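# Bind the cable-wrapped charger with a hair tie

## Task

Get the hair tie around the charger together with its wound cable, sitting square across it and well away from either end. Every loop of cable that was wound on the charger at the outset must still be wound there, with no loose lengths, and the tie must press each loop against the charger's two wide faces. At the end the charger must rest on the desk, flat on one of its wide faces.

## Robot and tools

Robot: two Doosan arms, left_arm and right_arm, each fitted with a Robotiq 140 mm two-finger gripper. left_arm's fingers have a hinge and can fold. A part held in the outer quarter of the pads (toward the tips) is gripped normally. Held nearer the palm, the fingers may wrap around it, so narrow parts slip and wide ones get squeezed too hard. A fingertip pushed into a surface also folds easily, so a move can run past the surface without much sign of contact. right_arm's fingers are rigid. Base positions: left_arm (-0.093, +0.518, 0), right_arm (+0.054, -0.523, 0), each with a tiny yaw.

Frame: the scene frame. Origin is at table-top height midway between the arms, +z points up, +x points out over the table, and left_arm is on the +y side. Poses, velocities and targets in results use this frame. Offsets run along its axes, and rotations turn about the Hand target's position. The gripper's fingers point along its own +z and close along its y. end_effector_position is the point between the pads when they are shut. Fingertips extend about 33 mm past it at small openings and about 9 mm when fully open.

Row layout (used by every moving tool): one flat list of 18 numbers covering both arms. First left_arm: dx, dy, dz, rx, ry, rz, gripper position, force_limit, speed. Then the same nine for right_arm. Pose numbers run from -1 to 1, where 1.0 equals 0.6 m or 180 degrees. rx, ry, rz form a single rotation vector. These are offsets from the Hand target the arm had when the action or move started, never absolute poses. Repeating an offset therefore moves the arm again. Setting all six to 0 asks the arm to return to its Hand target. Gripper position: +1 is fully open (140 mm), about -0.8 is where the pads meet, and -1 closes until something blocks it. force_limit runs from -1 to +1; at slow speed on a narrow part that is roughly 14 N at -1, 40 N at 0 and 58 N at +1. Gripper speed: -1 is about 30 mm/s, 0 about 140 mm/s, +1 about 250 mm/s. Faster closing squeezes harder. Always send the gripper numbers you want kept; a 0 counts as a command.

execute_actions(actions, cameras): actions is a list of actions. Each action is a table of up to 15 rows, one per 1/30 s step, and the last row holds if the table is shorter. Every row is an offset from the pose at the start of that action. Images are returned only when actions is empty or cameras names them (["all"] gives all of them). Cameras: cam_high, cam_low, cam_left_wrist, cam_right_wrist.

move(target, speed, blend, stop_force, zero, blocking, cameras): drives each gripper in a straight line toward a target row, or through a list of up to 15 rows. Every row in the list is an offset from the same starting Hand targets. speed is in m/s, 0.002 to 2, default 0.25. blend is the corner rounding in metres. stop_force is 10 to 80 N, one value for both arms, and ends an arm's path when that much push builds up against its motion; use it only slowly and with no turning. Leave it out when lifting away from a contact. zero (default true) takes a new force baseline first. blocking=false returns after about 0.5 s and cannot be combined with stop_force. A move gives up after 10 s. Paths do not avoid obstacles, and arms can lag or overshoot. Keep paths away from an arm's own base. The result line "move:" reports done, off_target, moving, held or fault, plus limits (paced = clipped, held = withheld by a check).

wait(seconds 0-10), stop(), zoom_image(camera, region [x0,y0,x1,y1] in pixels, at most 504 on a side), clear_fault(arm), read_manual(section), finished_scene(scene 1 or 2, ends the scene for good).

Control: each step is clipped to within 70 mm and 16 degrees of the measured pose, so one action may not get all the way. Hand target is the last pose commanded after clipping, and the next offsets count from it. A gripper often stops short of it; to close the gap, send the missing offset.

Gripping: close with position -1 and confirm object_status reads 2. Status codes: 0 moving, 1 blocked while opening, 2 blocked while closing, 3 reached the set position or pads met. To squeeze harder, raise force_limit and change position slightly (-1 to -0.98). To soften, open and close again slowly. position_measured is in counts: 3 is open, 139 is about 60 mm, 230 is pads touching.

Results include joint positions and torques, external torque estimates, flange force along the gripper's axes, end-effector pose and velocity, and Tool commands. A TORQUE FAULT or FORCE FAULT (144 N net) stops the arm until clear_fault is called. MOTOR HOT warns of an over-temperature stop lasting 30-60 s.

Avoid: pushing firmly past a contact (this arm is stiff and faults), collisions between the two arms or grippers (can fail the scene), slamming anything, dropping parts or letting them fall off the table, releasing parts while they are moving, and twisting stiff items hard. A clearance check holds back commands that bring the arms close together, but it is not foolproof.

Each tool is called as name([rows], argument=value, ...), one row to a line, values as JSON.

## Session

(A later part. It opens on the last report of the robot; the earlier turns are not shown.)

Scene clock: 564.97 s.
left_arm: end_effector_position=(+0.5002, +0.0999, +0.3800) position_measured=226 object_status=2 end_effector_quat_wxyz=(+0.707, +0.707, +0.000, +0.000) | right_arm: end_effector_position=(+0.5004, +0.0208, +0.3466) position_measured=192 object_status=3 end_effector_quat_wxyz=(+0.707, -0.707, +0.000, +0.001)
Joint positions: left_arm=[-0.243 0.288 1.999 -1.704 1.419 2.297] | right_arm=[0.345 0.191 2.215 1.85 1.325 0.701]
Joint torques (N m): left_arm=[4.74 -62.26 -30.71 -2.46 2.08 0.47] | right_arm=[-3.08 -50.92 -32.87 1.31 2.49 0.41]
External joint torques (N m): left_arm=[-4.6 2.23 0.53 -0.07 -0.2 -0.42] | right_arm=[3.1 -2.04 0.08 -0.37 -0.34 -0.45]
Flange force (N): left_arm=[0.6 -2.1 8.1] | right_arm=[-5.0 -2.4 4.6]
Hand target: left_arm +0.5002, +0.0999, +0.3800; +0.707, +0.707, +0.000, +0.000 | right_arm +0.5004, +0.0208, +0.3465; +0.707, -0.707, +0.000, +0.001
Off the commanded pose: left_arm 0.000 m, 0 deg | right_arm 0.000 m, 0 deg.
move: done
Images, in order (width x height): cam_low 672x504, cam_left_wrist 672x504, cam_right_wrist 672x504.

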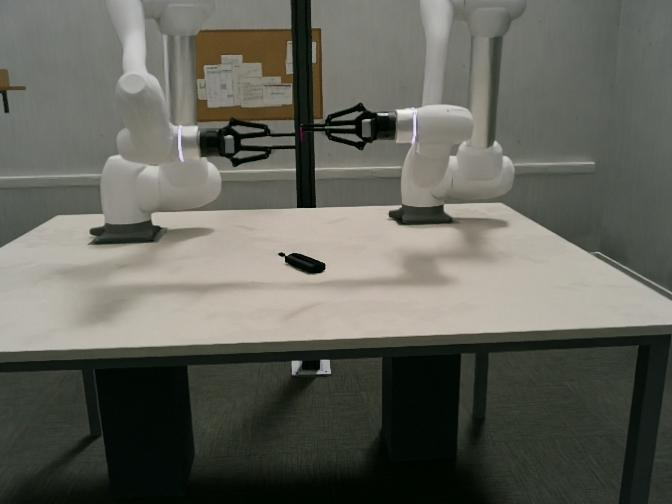

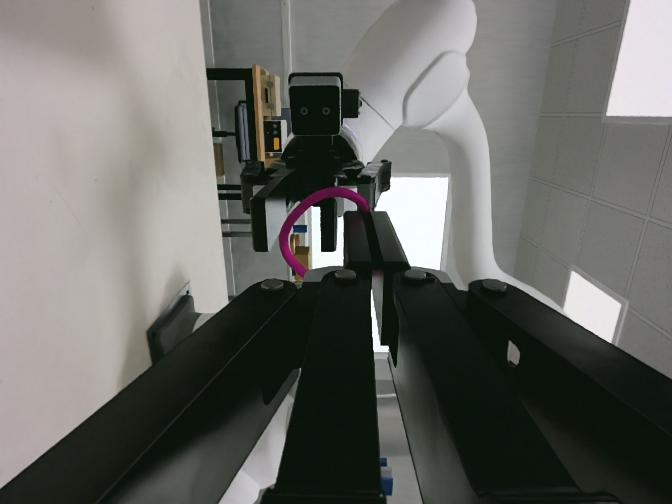

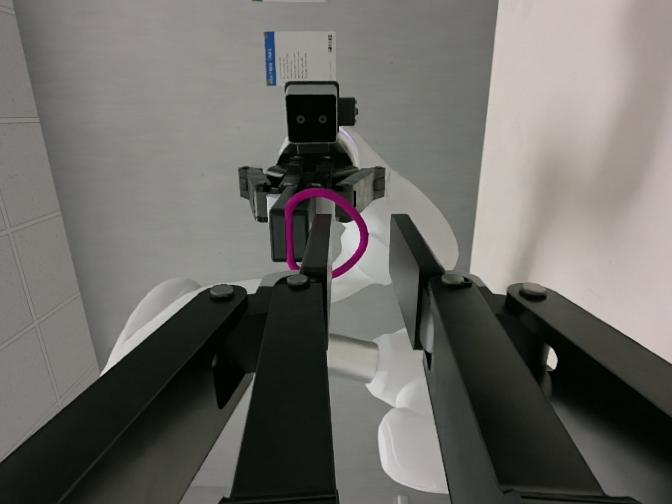

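move(target=[0, 0, 0, 0, 0, 0, -1, -0.5, -1, 0, 0.0322, 0, 0, 0, 0, -0.5, -1, 0], speed=0.04, cameras=["cam_right_wrist", "cam_low"])

zoom_image(camera="cam_right_wrist", region=[250, 120, 450, 300])

zoom_image(camera="cam_low", region=[260, 100, 350, 160])

Scene clock: 575.70 s.
left_arm: end_effector_position=(+0.5002, +0.0999, +0.3800) position_measured=226 object_status=2 end_effector_quat_wxyz=(+0.707, +0.707, +0.000, +0.000) | right_arm: end_effector_position=(+0.5004, +0.0401, +0.3465) position_measured=192 object_status=3 end_effector_quat_wxyz=(+0.707, -0.707, +0.000, +0.001)
Joint positions: left_arm=[-0.243 0.288 1.999 -1.704 1.419 2.297] | right_arm=[0.381 0.202 2.2 1.878 1.301 0.698]
Joint torques (N m): left_arm=[4.39 -61.97 -30.7 -2.47 2.07 0.41] | right_arm=[-3.18 -52.53 -32.91 1.25 2.5 0.38]
External joint torques (N m): left_arm=[-4.51 2.5 0.66 -0.05 -0.21 -0.36] | right_arm=[3.27 -1.49 -0.03 -0.42 -0.35 -0.43]
Flange force (N): left_arm=[0.7 -2.6 8.0] | right_arm=[-4.4 -1.8 5.0]
Hand target: left_arm +0.5002, +0.0999, +0.3800; +0.707, +0.707, +0.000, +0.000 | right_arm +0.5004, +0.0401, +0.3465; +0.707, -0.707, +0.000, +0.001
Off the commanded pose: left_arm 0.000 m, 0 deg | right_arm 0.000 m, 0 deg.
move: done
Images, in order (width x height): cam_low 672x504, cam_right_wrist 672x504.

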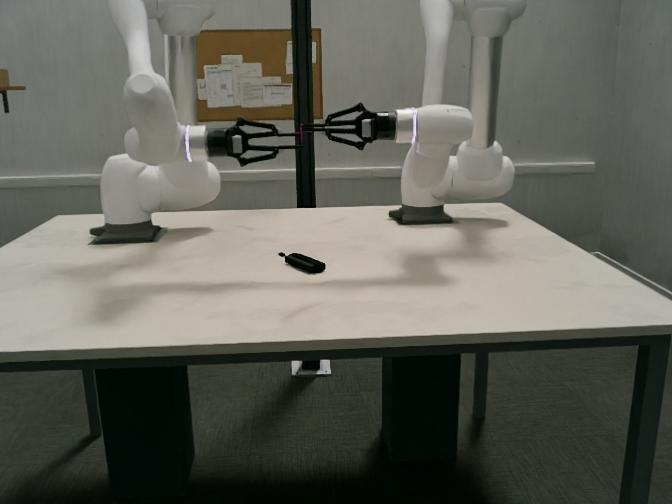

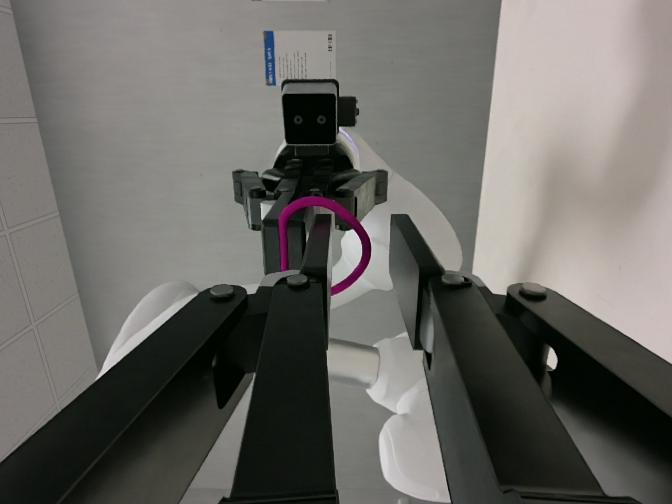

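Scaled by 2.520 from the camera's 672x504 image, which has a finer 960x720 frame.

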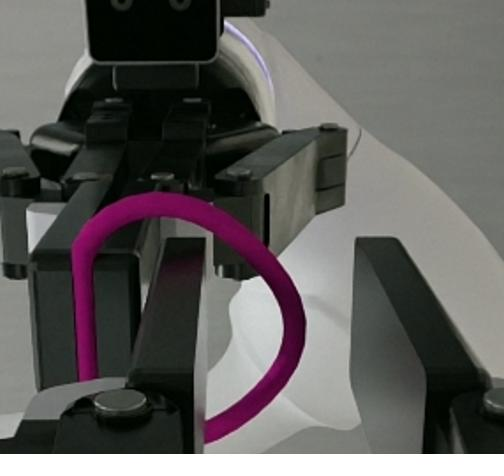

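Scaled by 5.600 from the camera's 672x504 image, which has a finer 960x720 frame.

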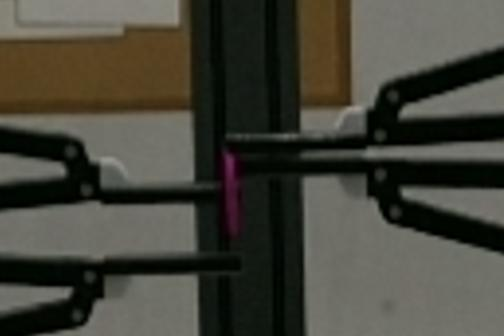

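move(target=[0, 0, 0, 0, 0, 0, -1, -0.5, -1, 0, 0, 0, 0, 0, 0, -1, -0.5, -1], speed=0.04, cameras=["cam_right_wrist", "cam_low"])

zoom_image(camera="cam_right_wrist", region=[250, 120, 450, 300])

zoom_image(camera="cam_low", region=[260, 100, 350, 160])

Scene clock: 581.03 s.
left_arm: end_effector_position=(+0.5002, +0.0999, +0.3800) position_measured=226 object_status=2 end_effector_quat_wxyz=(+0.707, +0.707, +0.000, +0.000) | right_arm: end_effector_position=(+0.5004, +0.0401, +0.3465) position_measured=225 object_status=0 end_effector_quat_wxyz=(+0.707, -0.707, +0.000, +0.001)
Joint positions: left_arm=[-0.243 0.288 1.999 -1.704 1.419 2.297] | right_arm=[0.381 0.202 2.2 1.878 1.301 0.698]
Joint torques (N m): left_arm=[4.59 -61.57 -30.72 -2.55 2.12 0.34] | right_arm=[-2.9 -52.07 -32.63 1.15 2.4 0.38]
External joint torques (N m): left_arm=[-4.32 1.74 0.6 0.03 -0.26 -0.29] | right_arm=[2.94 -2.05 -0.31 -0.31 -0.24 -0.43]
Flange force (N): left_arm=[-0.1 -1.8 7.5] | right_arm=[-4.4 -2.7 4.3]
Hand target: left_arm +0.5002, +0.0999, +0.3800; +0.707, +0.707, +0.000, +0.000 | right_arm +0.5004, +0.0401, +0.3465; +0.707, -0.707, +0.000, +0.001
Off the commanded pose: left_arm 0.000 m, 0 deg | right_arm 0.000 m, 0 deg.
move: done
Images, in order (width x height): cam_low 672x504, cam_right_wrist 672x504.

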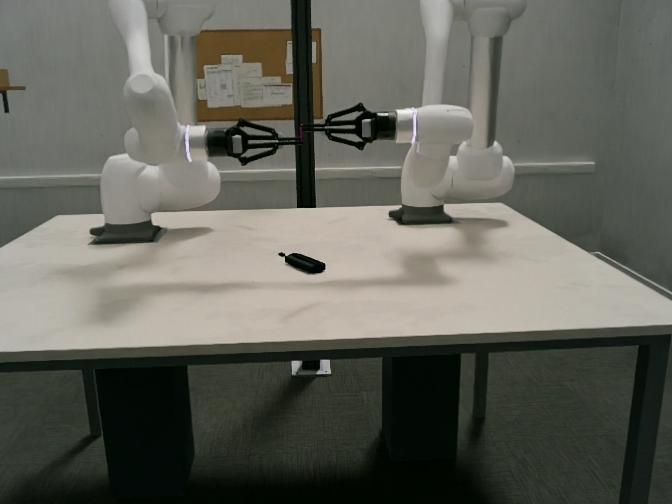

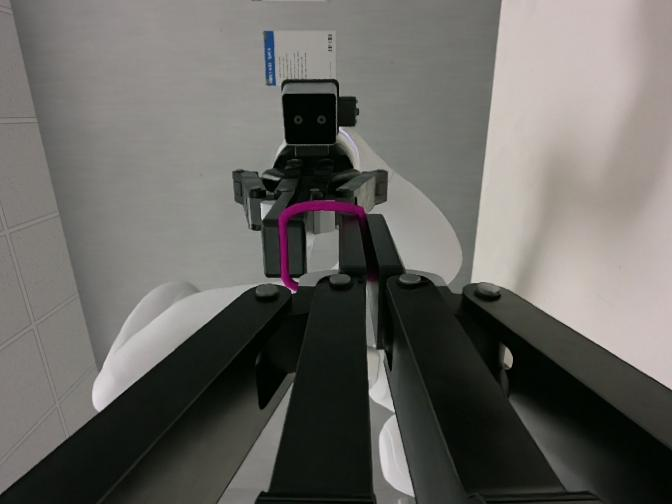

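Scaled by 2.520 from the camera's 672x504 image, which has a finer 960x720 frame.

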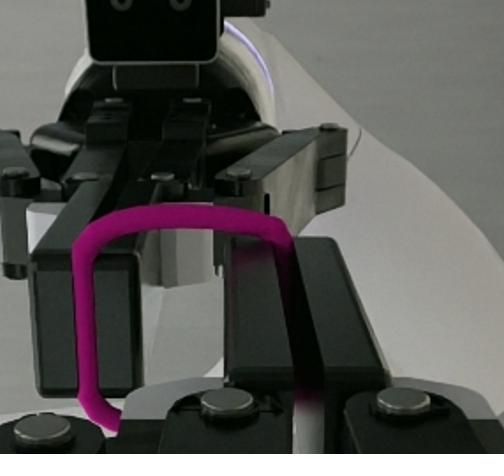

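Scaled by 5.600 from the camera's 672x504 image, which has a finer 960x720 frame.

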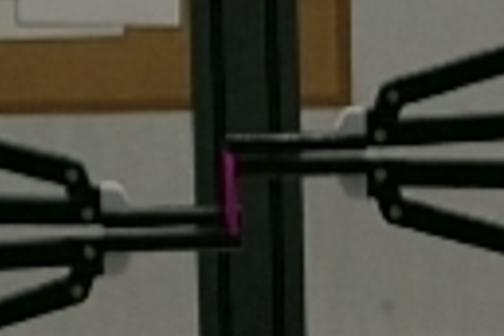

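move([
  [0, 0, 0, 0, 0, 0, -0.63, -0.5, -1, 0, 0, 0, 0, 0, 0, -1, -0.5, -1],
  [0, 0.1167, 0, 0, 0, 0, -0.63, -0.5, -1, 0, 0, 0, 0, 0, 0, -1, -0.5, -1],
  [0, 0.1167, 0.15, 0, 0, 0, -0.63, -0.5, -1, 0, 0, 0, 0, 0, 0, -1, -0.5, -1],
], speed=[0.05, 0.1, 0.2], blend=[0, 0.02, 0], cameras=["cam_right_wrist", "cam_low"])

zoom_image(camera="cam_low", region=[260, 80, 370, 160])

Scene clock: 623.63 s.
left_arm: end_effector_position=(+0.5002, +0.1699, +0.4700) position_measured=209 object_status=3 end_effector_quat_wxyz=(+0.707, +0.707, +0.000, +0.000) | right_arm: end_effector_position=(+0.5004, +0.0401, +0.3465) position_measured=225 object_status=2 end_effector_quat_wxyz=(+0.707, -0.707, +0.000, +0.001)
Joint positions: left_arm=[-0.126 0.186 1.933 -1.615 1.498 2.121] | right_arm=[0.381 0.202 2.2 1.878 1.301 0.698]
Joint torques (N m): left_arm=[4.48 -55.5 -35.51 -2.53 1.66 0.46] | right_arm=[-3.1 -52.06 -32.92 1.18 2.47 0.39]
External joint torques (N m): left_arm=[-4.59 1.71 1.07 -0.04 -0.19 -0.41] | right_arm=[3.09 -1.85 0.02 -0.35 -0.31 -0.44]
Flange force (N): left_arm=[0.0 -1.8 8.0] | right_arm=[-4.8 -2.2 4.5]
Hand target: left_arm +0.5002, +0.1699, +0.4700; +0.707, +0.707, +0.000, +0.000 | right_arm +0.5004, +0.0401, +0.3465; +0.707, -0.707, +0.000, +0.001
Off the commanded pose: left_arm 0.000 m, 0 deg | right_arm 0.000 m, 0 deg.
move: done
Images, in order (width x height): cam_low 672x504, cam_right_wrist 672x504.

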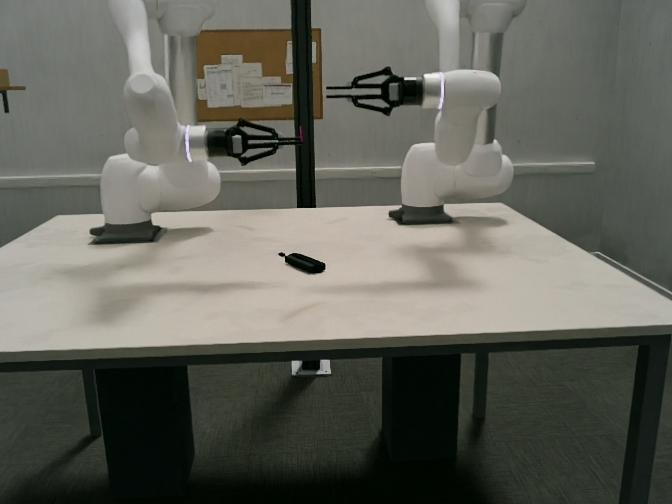

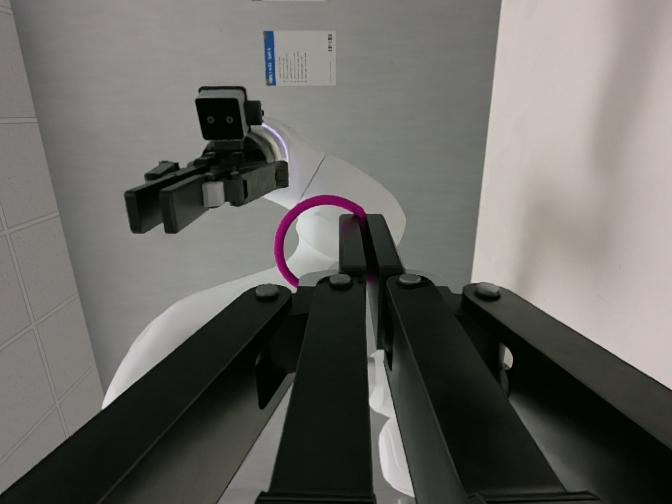

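Scaled by 4.582 from the camera's 672x504 image, which has a finer 960x720 frame.

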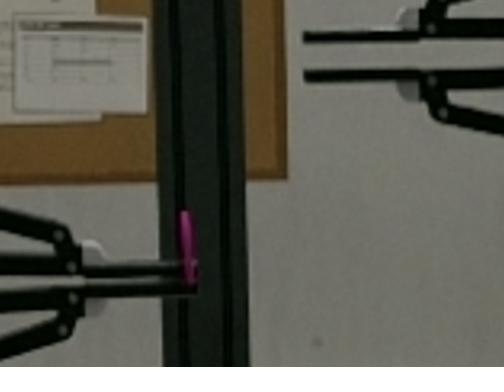

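move(target=[0, -0.174, 0.0, 0.5, 0, 0, -0.444, -0.5, -1, 0, 0, 0, 0, 0, 0, -1, -0.5, -1], speed=0.25, cameras=["cam_left_wrist", "cam_low", "cam_right_wrist"])

zoom_image(camera="cam_low", region=[260, 60, 360, 160])

zoom_image(camera="cam_left_wrist", region=[250, 120, 470, 300])

Scene clock: 635.83 s.
left_arm: end_effector_position=(+0.5002, +0.0655, +0.4700) position_measured=185 object_status=3 end_effector_quat_wxyz=(+0.000, +1.000, +0.000, +0.000) | right_arm: end_effector_position=(+0.5004, +0.0401, +0.3465) position_measured=225 object_status=2 end_effector_quat_wxyz=(+0.707, -0.707, +0.000, +0.001)
Joint positions: left_arm=[-0.741 0.31 1.154 0.001 1.678 0.872] | right_arm=[0.381 0.202 2.2 1.878 1.301 0.698]
Joint torques (N m): left_arm=[3.93 -75.82 -43.28 4.39 0.14 0.38] | right_arm=[-3.19 -52.39 -32.99 1.22 2.46 0.4]
External joint torques (N m): left_arm=[-3.99 0.74 0.63 0.01 -0.18 -0.38] | right_arm=[3.26 -1.7 0.04 -0.39 -0.29 -0.45]
Flange force (N): left_arm=[-4.0 4.3 1.5] | right_arm=[-4.8 -1.9 4.8]
Hand target: left_arm +0.5002, +0.0655, +0.4700; +0.000, +1.000, +0.000, +0.000 | right_arm +0.5004, +0.0401, +0.3465; +0.707, -0.707, +0.000, +0.001
Off the commanded pose: left_arm 0.000 m, 0 deg | right_arm 0.000 m, 0 deg.
move: done
Images, in order (width x height): cam_low 672x504, cam_left_wrist 672x504, cam_right_wrist 672x504.

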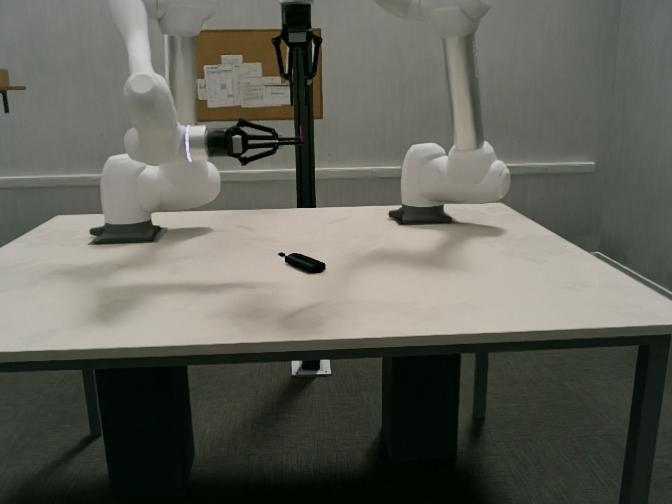

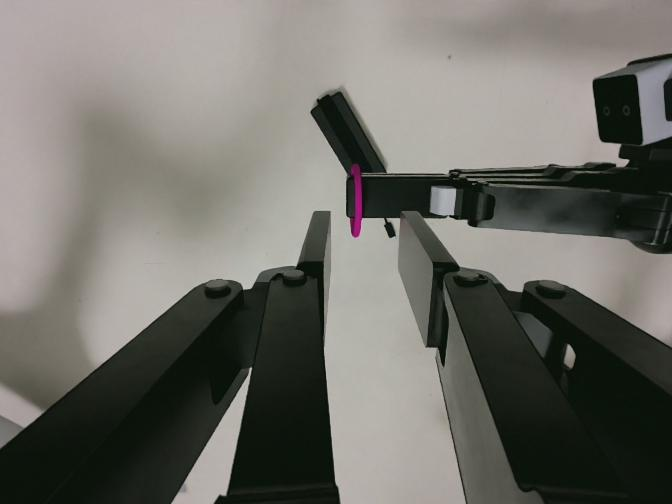

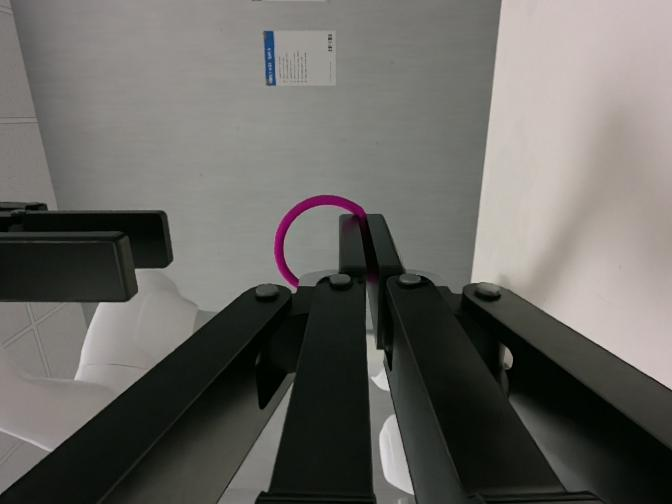

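Scaled by 5.040 from the camera's 672x504 image, which has a finer 960x720 frame.

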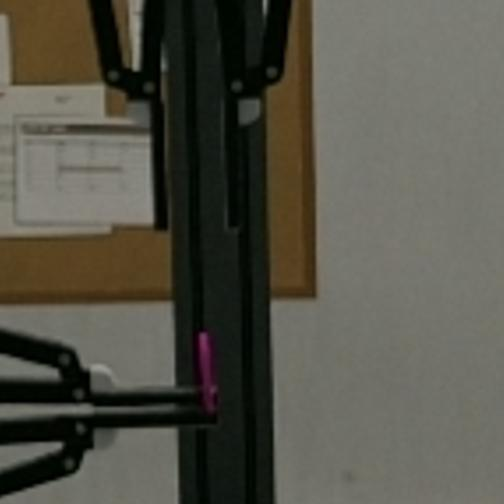

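Scaled by 2.291 from the camera's 672x504 image, which has a finer 960x720 frame.

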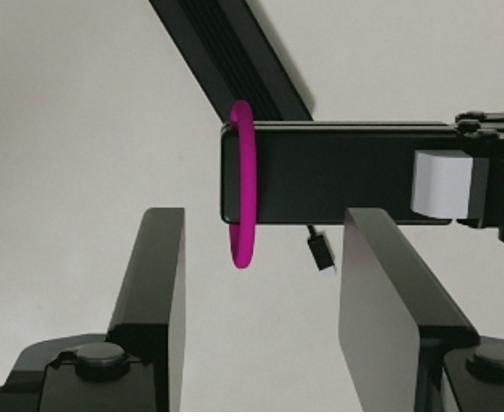

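move([
  [0.0063, 0.005, 0, 0, 0, 0, -0.444, -0.5, -1, 0, 0, 0, 0, 0, 0, -1, -0.5, -1],
  [0.0063, 0.005, -0.1017, 0, 0, 0, -0.444, -0.5, -1, 0, 0, 0, 0, 0, 0, -1, -0.5, -1],
], speed=0.06, cameras=["cam_left_wrist", "cam_low"])

zoom_image(camera="cam_low", region=[270, 90, 340, 160])

zoom_image(camera="cam_left_wrist", region=[250, 150, 470, 330])

Scene clock: 650.97 s.
left_arm: end_effector_position=(+0.5040, +0.0685, +0.4090) position_measured=185 object_status=3 end_effector_quat_wxyz=(+0.000, +1.000, +0.000, +0.000) | right_arm: end_effector_position=(+0.5004, +0.0401, +0.3465) position_measured=225 object_status=2 end_effector_quat_wxyz=(+0.707, -0.707, +0.000, +0.001)
Joint positions: left_arm=[-0.734 0.307 1.268 0.001 1.567 0.879] | right_arm=[0.381 0.202 2.2 1.878 1.301 0.698]
Joint torques (N m): left_arm=[4.37 -77.17 -43.97 4.44 0.08 0.36] | right_arm=[-3.27 -52.33 -32.95 1.21 2.5 0.42]
External joint torques (N m): left_arm=[-4.43 2.85 1.2 -0.03 -0.13 -0.36] | right_arm=[3.3 -1.51 0.09 -0.38 -0.34 -0.47]
Flange force (N): left_arm=[-2.5 6.2 2.4] | right_arm=[-4.7 -1.6 5.0]
Hand target: left_arm +0.5040, +0.0685, +0.4090; +0.000, +1.000, +0.000, +0.000 | right_arm +0.5004, +0.0401, +0.3465; +0.707, -0.707, +0.000, +0.001
Off the commanded pose: left_arm 0.000 m, 0 deg | right_arm 0.000 m, 0 deg.
move: done
Images, in order (width x height): cam_low 672x504, cam_left_wrist 672x504.

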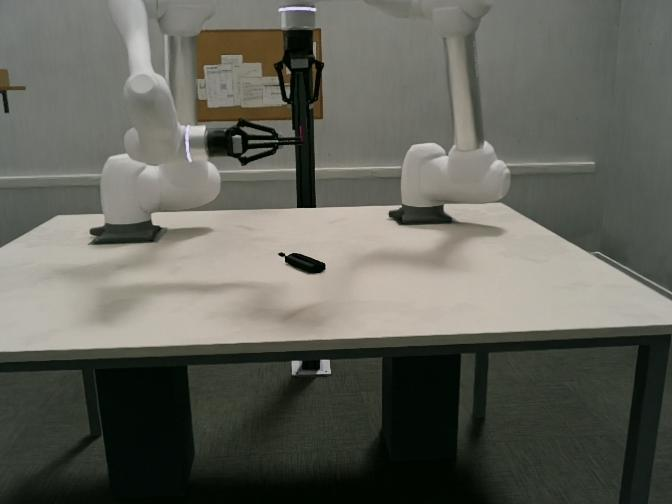

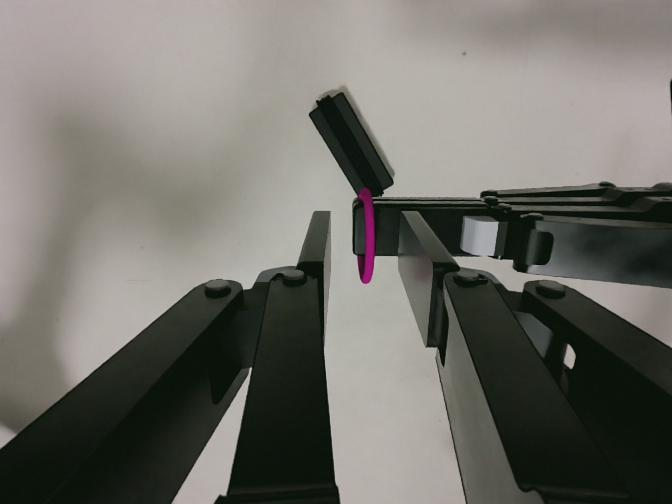

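Scaled by 7.200 from the camera's 672x504 image, which has a finer 960x720 frame.

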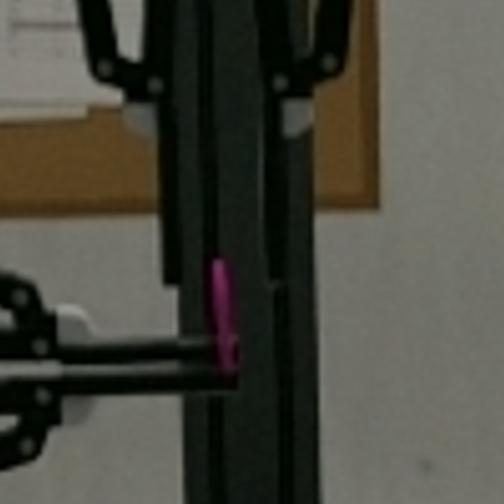

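Scaled by 2.291 from the camera's 672x504 image, which has a finer 960x720 frame.

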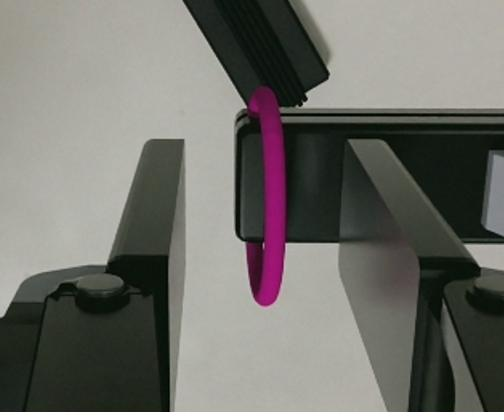

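move(target=[0, 0, 0, 0, 0, 0, -1, -0.5, -1, 0, 0, 0, 0, 0, 0, -1, -0.5, -1], speed=0.06, cameras=["cam_left_wrist", "cam_low", "cam_right_wrist"])

zoom_image(camera="cam_low", region=[270, 90, 340, 160])

zoom_image(camera="cam_right_wrist", region=[230, 150, 430, 330])

Scene clock: 658.13 s.
left_arm: end_effector_position=(+0.5040, +0.0685, +0.4090) position_measured=226 object_status=0 end_effector_quat_wxyz=(+0.000, +1.000, +0.000, +0.000) | right_arm: end_effector_position=(+0.5004, +0.0401, +0.3465) position_measured=225 object_status=2 end_effector_quat_wxyz=(+0.707, -0.707, +0.000, +0.001)
Joint positions: left_arm=[-0.734 0.307 1.268 0.001 1.567 0.879] | right_arm=[0.381 0.202 2.2 1.878 1.301 0.698]
Joint torques (N m): left_arm=[4.66 -75.89 -43.55 4.43 0.15 0.27] | right_arm=[-3.08 -51.91 -32.91 1.21 2.47 0.42]
External joint torques (N m): left_arm=[-4.73 1.19 0.76 -0.01 -0.19 -0.27] | right_arm=[3.11 -2.3 -0.05 -0.37 -0.3 -0.47]
Flange force (N): left_arm=[-4.1 5.3 1.7] | right_arm=[-5.2 -2.8 4.3]
Hand target: left_arm +0.5040, +0.0685, +0.4090; +0.000, +1.000, +0.000, +0.000 | right_arm +0.5004, +0.0401, +0.3465; +0.707, -0.707, +0.000, +0.001
Off the commanded pose: left_arm 0.000 m, 0 deg | right_arm 0.000 m, 0 deg.
move: done
Images, in order (width x height): cam_low 672x504, cam_left_wrist 672x504, cam_right_wrist 672x504.

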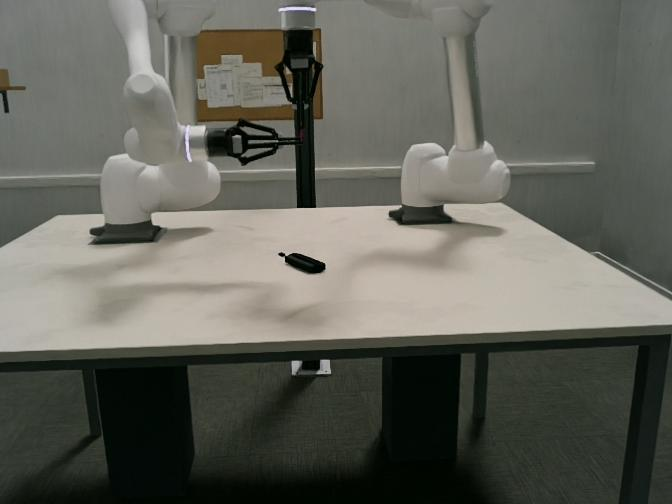

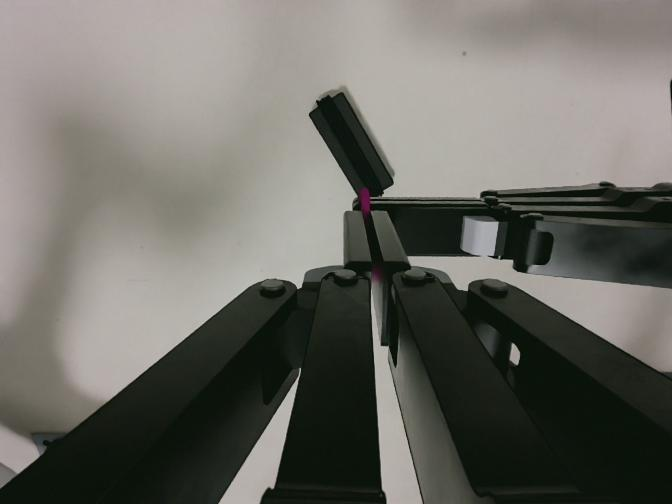

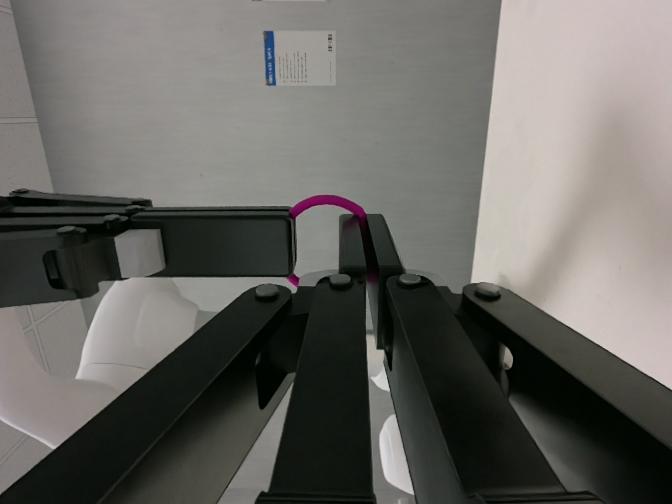

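Scaled by 7.200 from the camera's 672x504 image, which has a finer 960x720 frame.

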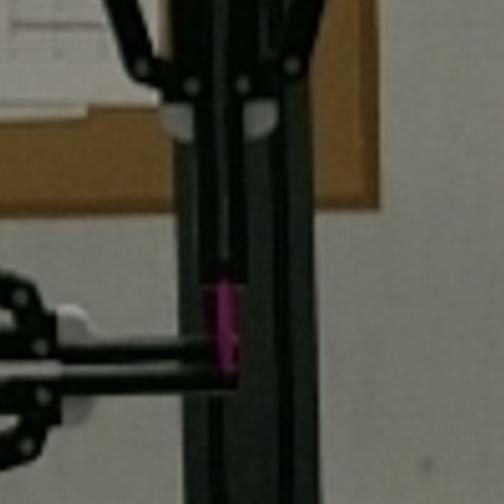

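Scaled by 2.520 from the camera's 672x504 image, which has a finer 960x720 frame.

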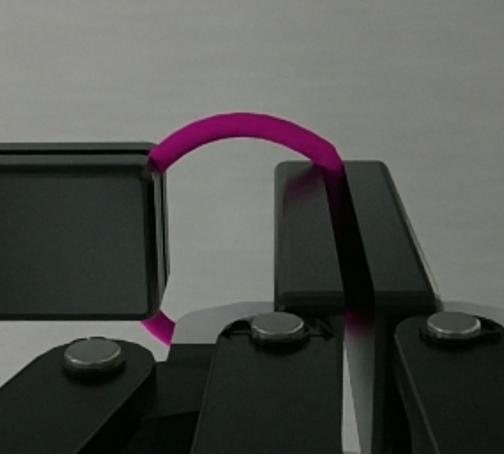

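move([
  [0, 0, 0, 0, 0, 0, -1, -0.5, -1, 0, 0, 0, 0, 0, 0, -0.63, -0.5, -1],
  [0, 0, 0, 0, 0, 0, -1, -0.5, -1, 0, -0.1, 0, 0, 0, 0, -0.63, -0.5, -1],
  [0, 0, 0, 0, 0, 0, -1, -0.5, -1, 0, -0.15, 0.021, 0, -0.5, 0, -0.82, -1, 0],
], speed=[0.05, 0.06, 0.25], cameras=["cam_low", "cam_right_wrist"])

zoom_image(camera="cam_low", region=[250, 90, 340, 160])

zoom_image(camera="cam_right_wrist", region=[250, 100, 470, 280])

Scene clock: 669.87 s.
left_arm: end_effector_position=(+0.5040, +0.0685, +0.4090) position_measured=226 object_status=2 end_effector_quat_wxyz=(+0.000, +1.000, +0.000, +0.000) | right_arm: end_effector_position=(+0.5004, -0.0499, +0.3592) position_measured=231 object_status=3 end_effector_quat_wxyz=(+0.500, -0.501, -0.500, -0.500)
Joint positions: left_arm=[-0.734 0.307 1.268 0.001 1.567 0.879] | right_arm=[0.205 0.134 2.252 1.74 1.412 -0.829]
Joint torques (N m): left_arm=[5.07 -75.64 -43.71 4.44 0.16 0.36] | right_arm=[-3.03 -45.55 -32.94 1.71 2.45 0.46]
External joint torques (N m): left_arm=[-5.28 0.74 0.78 -0.02 -0.2 -0.36] | right_arm=[2.97 -1.65 -0.1 -0.32 -0.37 -0.46]
Flange force (N): left_arm=[-5.3 5.4 1.7] | right_arm=[1.8 -3.7 5.6]
Hand target: left_arm +0.5040, +0.0685, +0.4090; +0.000, +1.000, +0.000, +0.000 | right_arm +0.5004, -0.0499, +0.3591; +0.500, -0.501, -0.500, -0.500
Off the commanded pose: left_arm 0.000 m, 0 deg | right_arm 0.000 m, 0 deg.
move: done
Images, in order (width x height): cam_low 672x504, cam_right_wrist 672x504.

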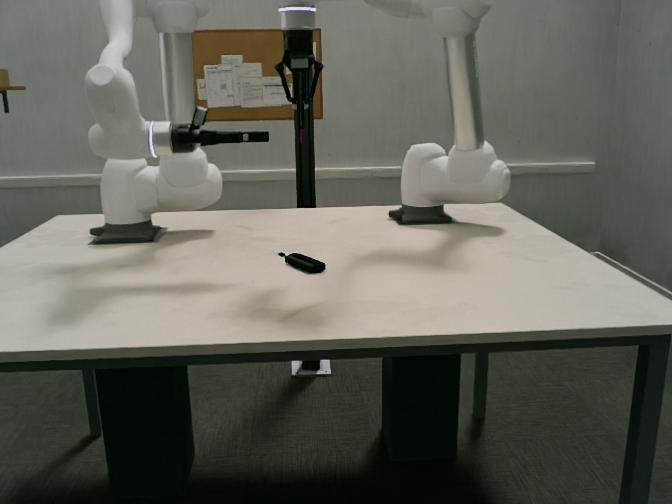

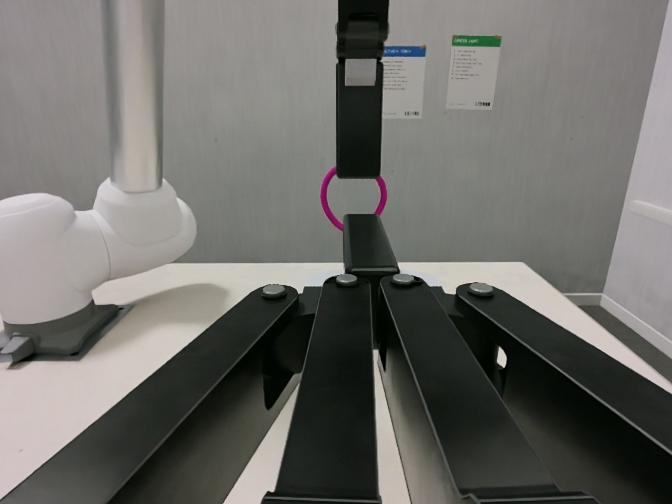

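Scaled by 5.600 from the camera's 672x504 image, which has a finer 960x720 frame.

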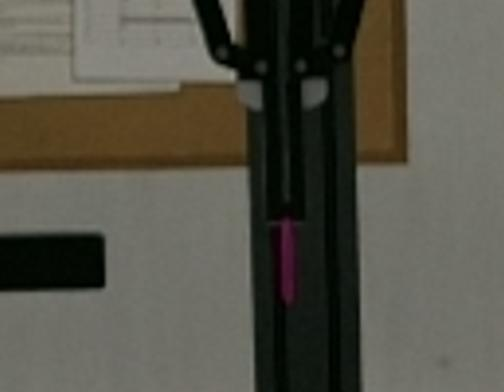

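Scaled by 2.291 from the camera's 672x504 image, which has a finer 960x720 frame.

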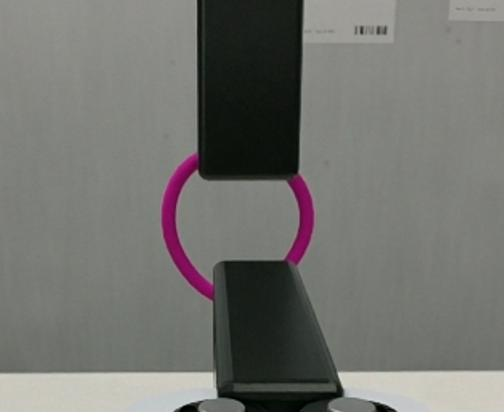

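move(target=[0, 0, 0, 0, 0, 0, -1, -0.5, -1, -0.0017, 0.13, 0.0007, 0, 0, 0, -0.82, -1, 0], speed=0.1, cameras=["cam_low", "cam_right_wrist"])

zoom_image(camera="cam_low", region=[270, 100, 340, 155])

zoom_image(camera="cam_right_wrist", region=[270, 120, 450, 280])

Scene clock: 690.87 s.
left_arm: end_effector_position=(+0.5040, +0.0685, +0.4090) position_measured=226 object_status=2 end_effector_quat_wxyz=(+0.000, +1.000, +0.000, +0.000) | right_arm: end_effector_position=(+0.4994, +0.0281, +0.3596) position_measured=231 object_status=3 end_effector_quat_wxyz=(+0.500, -0.501, -0.500, -0.500)
Joint positions: left_arm=[-0.734 0.307 1.268 0.001 1.567 0.879] | right_arm=[0.36 0.173 2.203 1.856 1.305 -0.843]
Joint torques (N m): left_arm=[4.61 -76.31 -43.67 4.44 0.11 0.33] | right_arm=[-2.84 -49.76 -33.76 1.27 2.44 0.47]
External joint torques (N m): left_arm=[-4.48 1.57 0.88 -0.02 -0.15 -0.33] | right_arm=[2.78 -1.78 0.14 -0.31 -0.34 -0.47]
Flange force (N): left_arm=[-3.6 5.3 1.8] | right_arm=[1.8 -4.7 4.1]
Hand target: left_arm +0.5040, +0.0685, +0.4090; +0.000, +1.000, +0.000, +0.000 | right_arm +0.4994, +0.0281, +0.3596; +0.500, -0.501, -0.500, -0.500
Off the commanded pose: left_arm 0.000 m, 0 deg | right_arm 0.000 m, 0 deg.
move: done
Images, in order (width x height): cam_low 672x504, cam_right_wrist 672x504.

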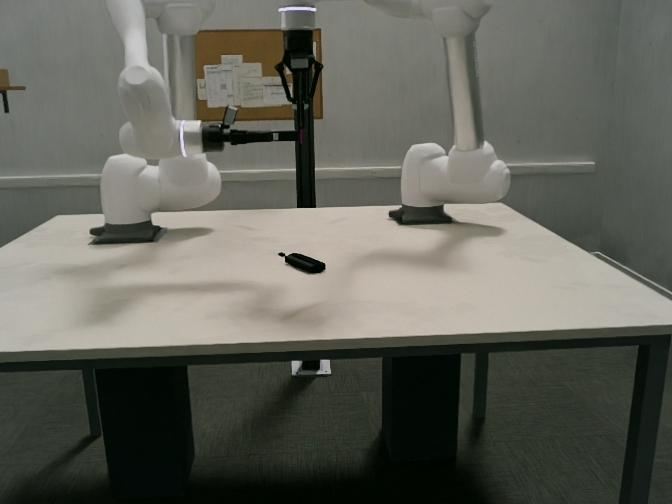

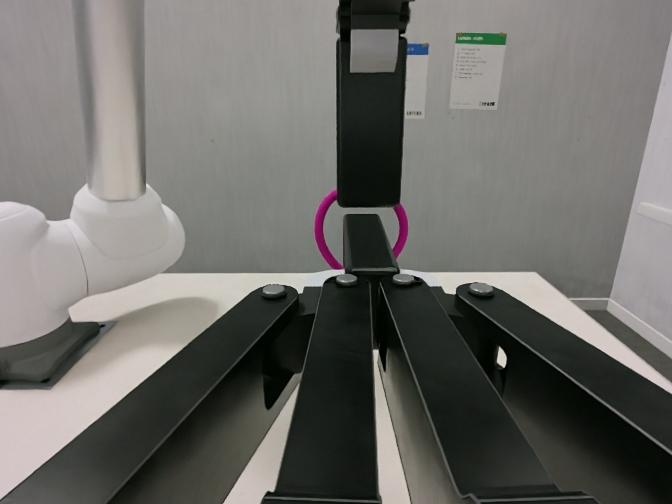

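Scaled by 7.200 from the camera's 672x504 image, which has a finer 960x720 frame.

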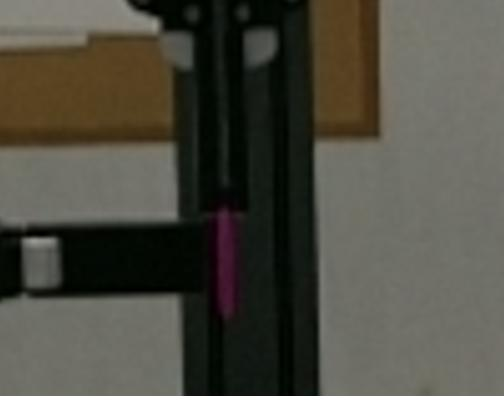

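Scaled by 2.800 from the camera's 672x504 image, which has a finer 960x720 frame.

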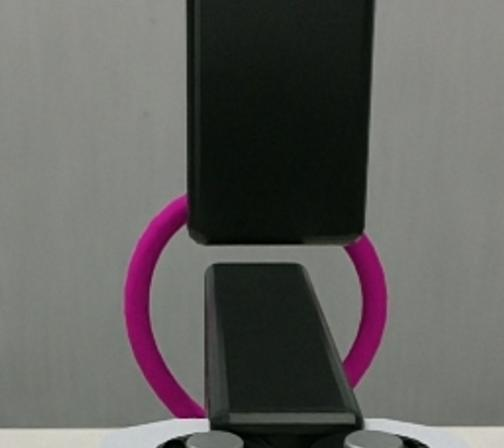

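move(target=[0, 0, 0, 0, 0, 0, -1, -0.5, -1, 0, 0.0633, 0, 0, 0, 0, -0.82, -1, 0], speed=0.05, cameras=["cam_low", "cam_right_wrist", "cam_left_wrist"])

zoom_image(camera="cam_low", region=[270, 100, 340, 155])

zoom_image(camera="cam_right_wrist", region=[250, 140, 470, 340])

Scene clock: 695.93 s.
left_arm: end_effector_position=(+0.5040, +0.0685, +0.4090) position_measured=226 object_status=2 end_effector_quat_wxyz=(+0.000, +1.000, +0.000, +0.000) | right_arm: end_effector_position=(+0.4993, +0.0661, +0.3596) position_measured=231 object_status=3 end_effector_quat_wxyz=(+0.500, -0.501, -0.500, -0.500)
Joint positions: left_arm=[-0.734 0.307 1.268 0.001 1.567 0.879] | right_arm=[0.429 0.198 2.171 1.907 1.257 -0.851]
Joint torques (N m): left_arm=[4.57 -76.12 -43.53 4.55 0.08 0.32] | right_arm=[-2.86 -52.77 -33.97 1.15 2.44 0.45]
External joint torques (N m): left_arm=[-4.62 1.47 0.7 -0.13 -0.13 -0.32] | right_arm=[2.92 -1.78 0.05 -0.4 -0.32 -0.45]
Flange force (N): left_arm=[-3.6 5.6 1.5] | right_arm=[2.0 -4.8 3.8]
Hand target: left_arm +0.5040, +0.0685, +0.4090; +0.000, +1.000, +0.000, +0.000 | right_arm +0.4994, +0.0661, +0.3596; +0.500, -0.501, -0.500, -0.500
Off the commanded pose: left_arm 0.000 m, 0 deg | right_arm 0.000 m, 0 deg.
move: done
Images, in order (width x height): cam_low 672x504, cam_left_wrist 672x504, cam_right_wrist 672x504.

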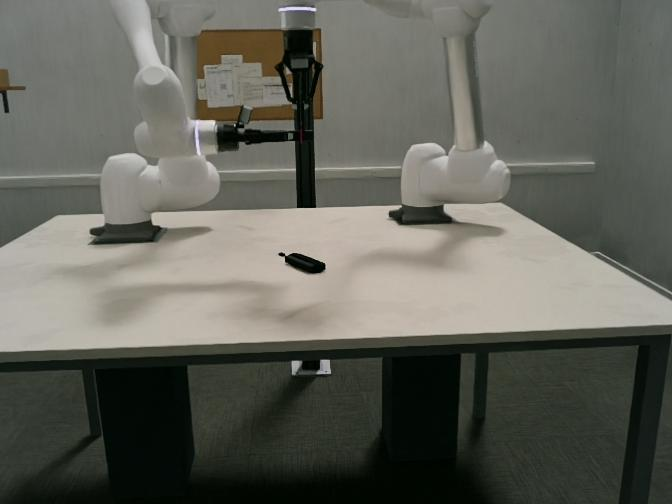

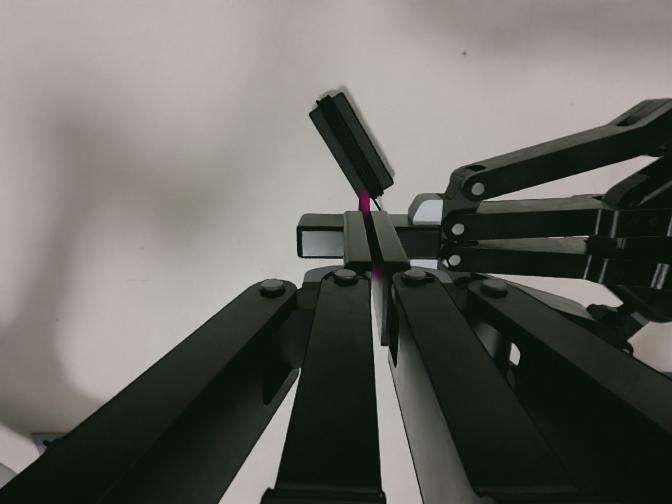

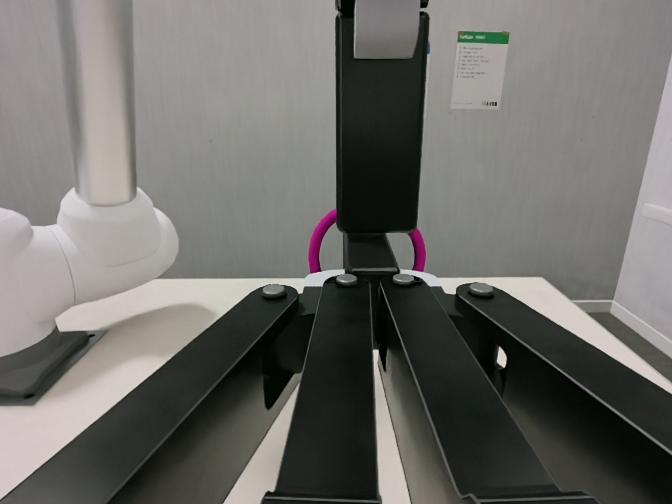

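Scaled by 7.200 from the camera's 672x504 image, which has a finer 960x720 frame.

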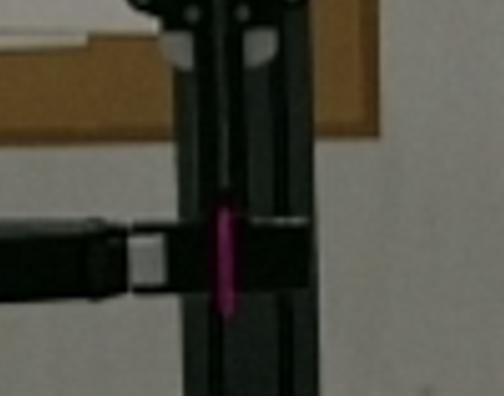

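Scaled by 2.291 from the camera's 672x504 image, which has a finer 960x720 frame.

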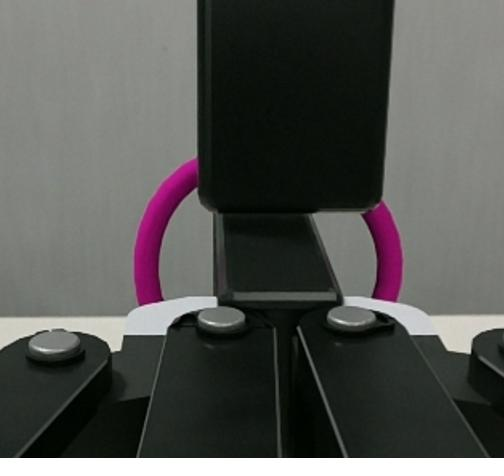

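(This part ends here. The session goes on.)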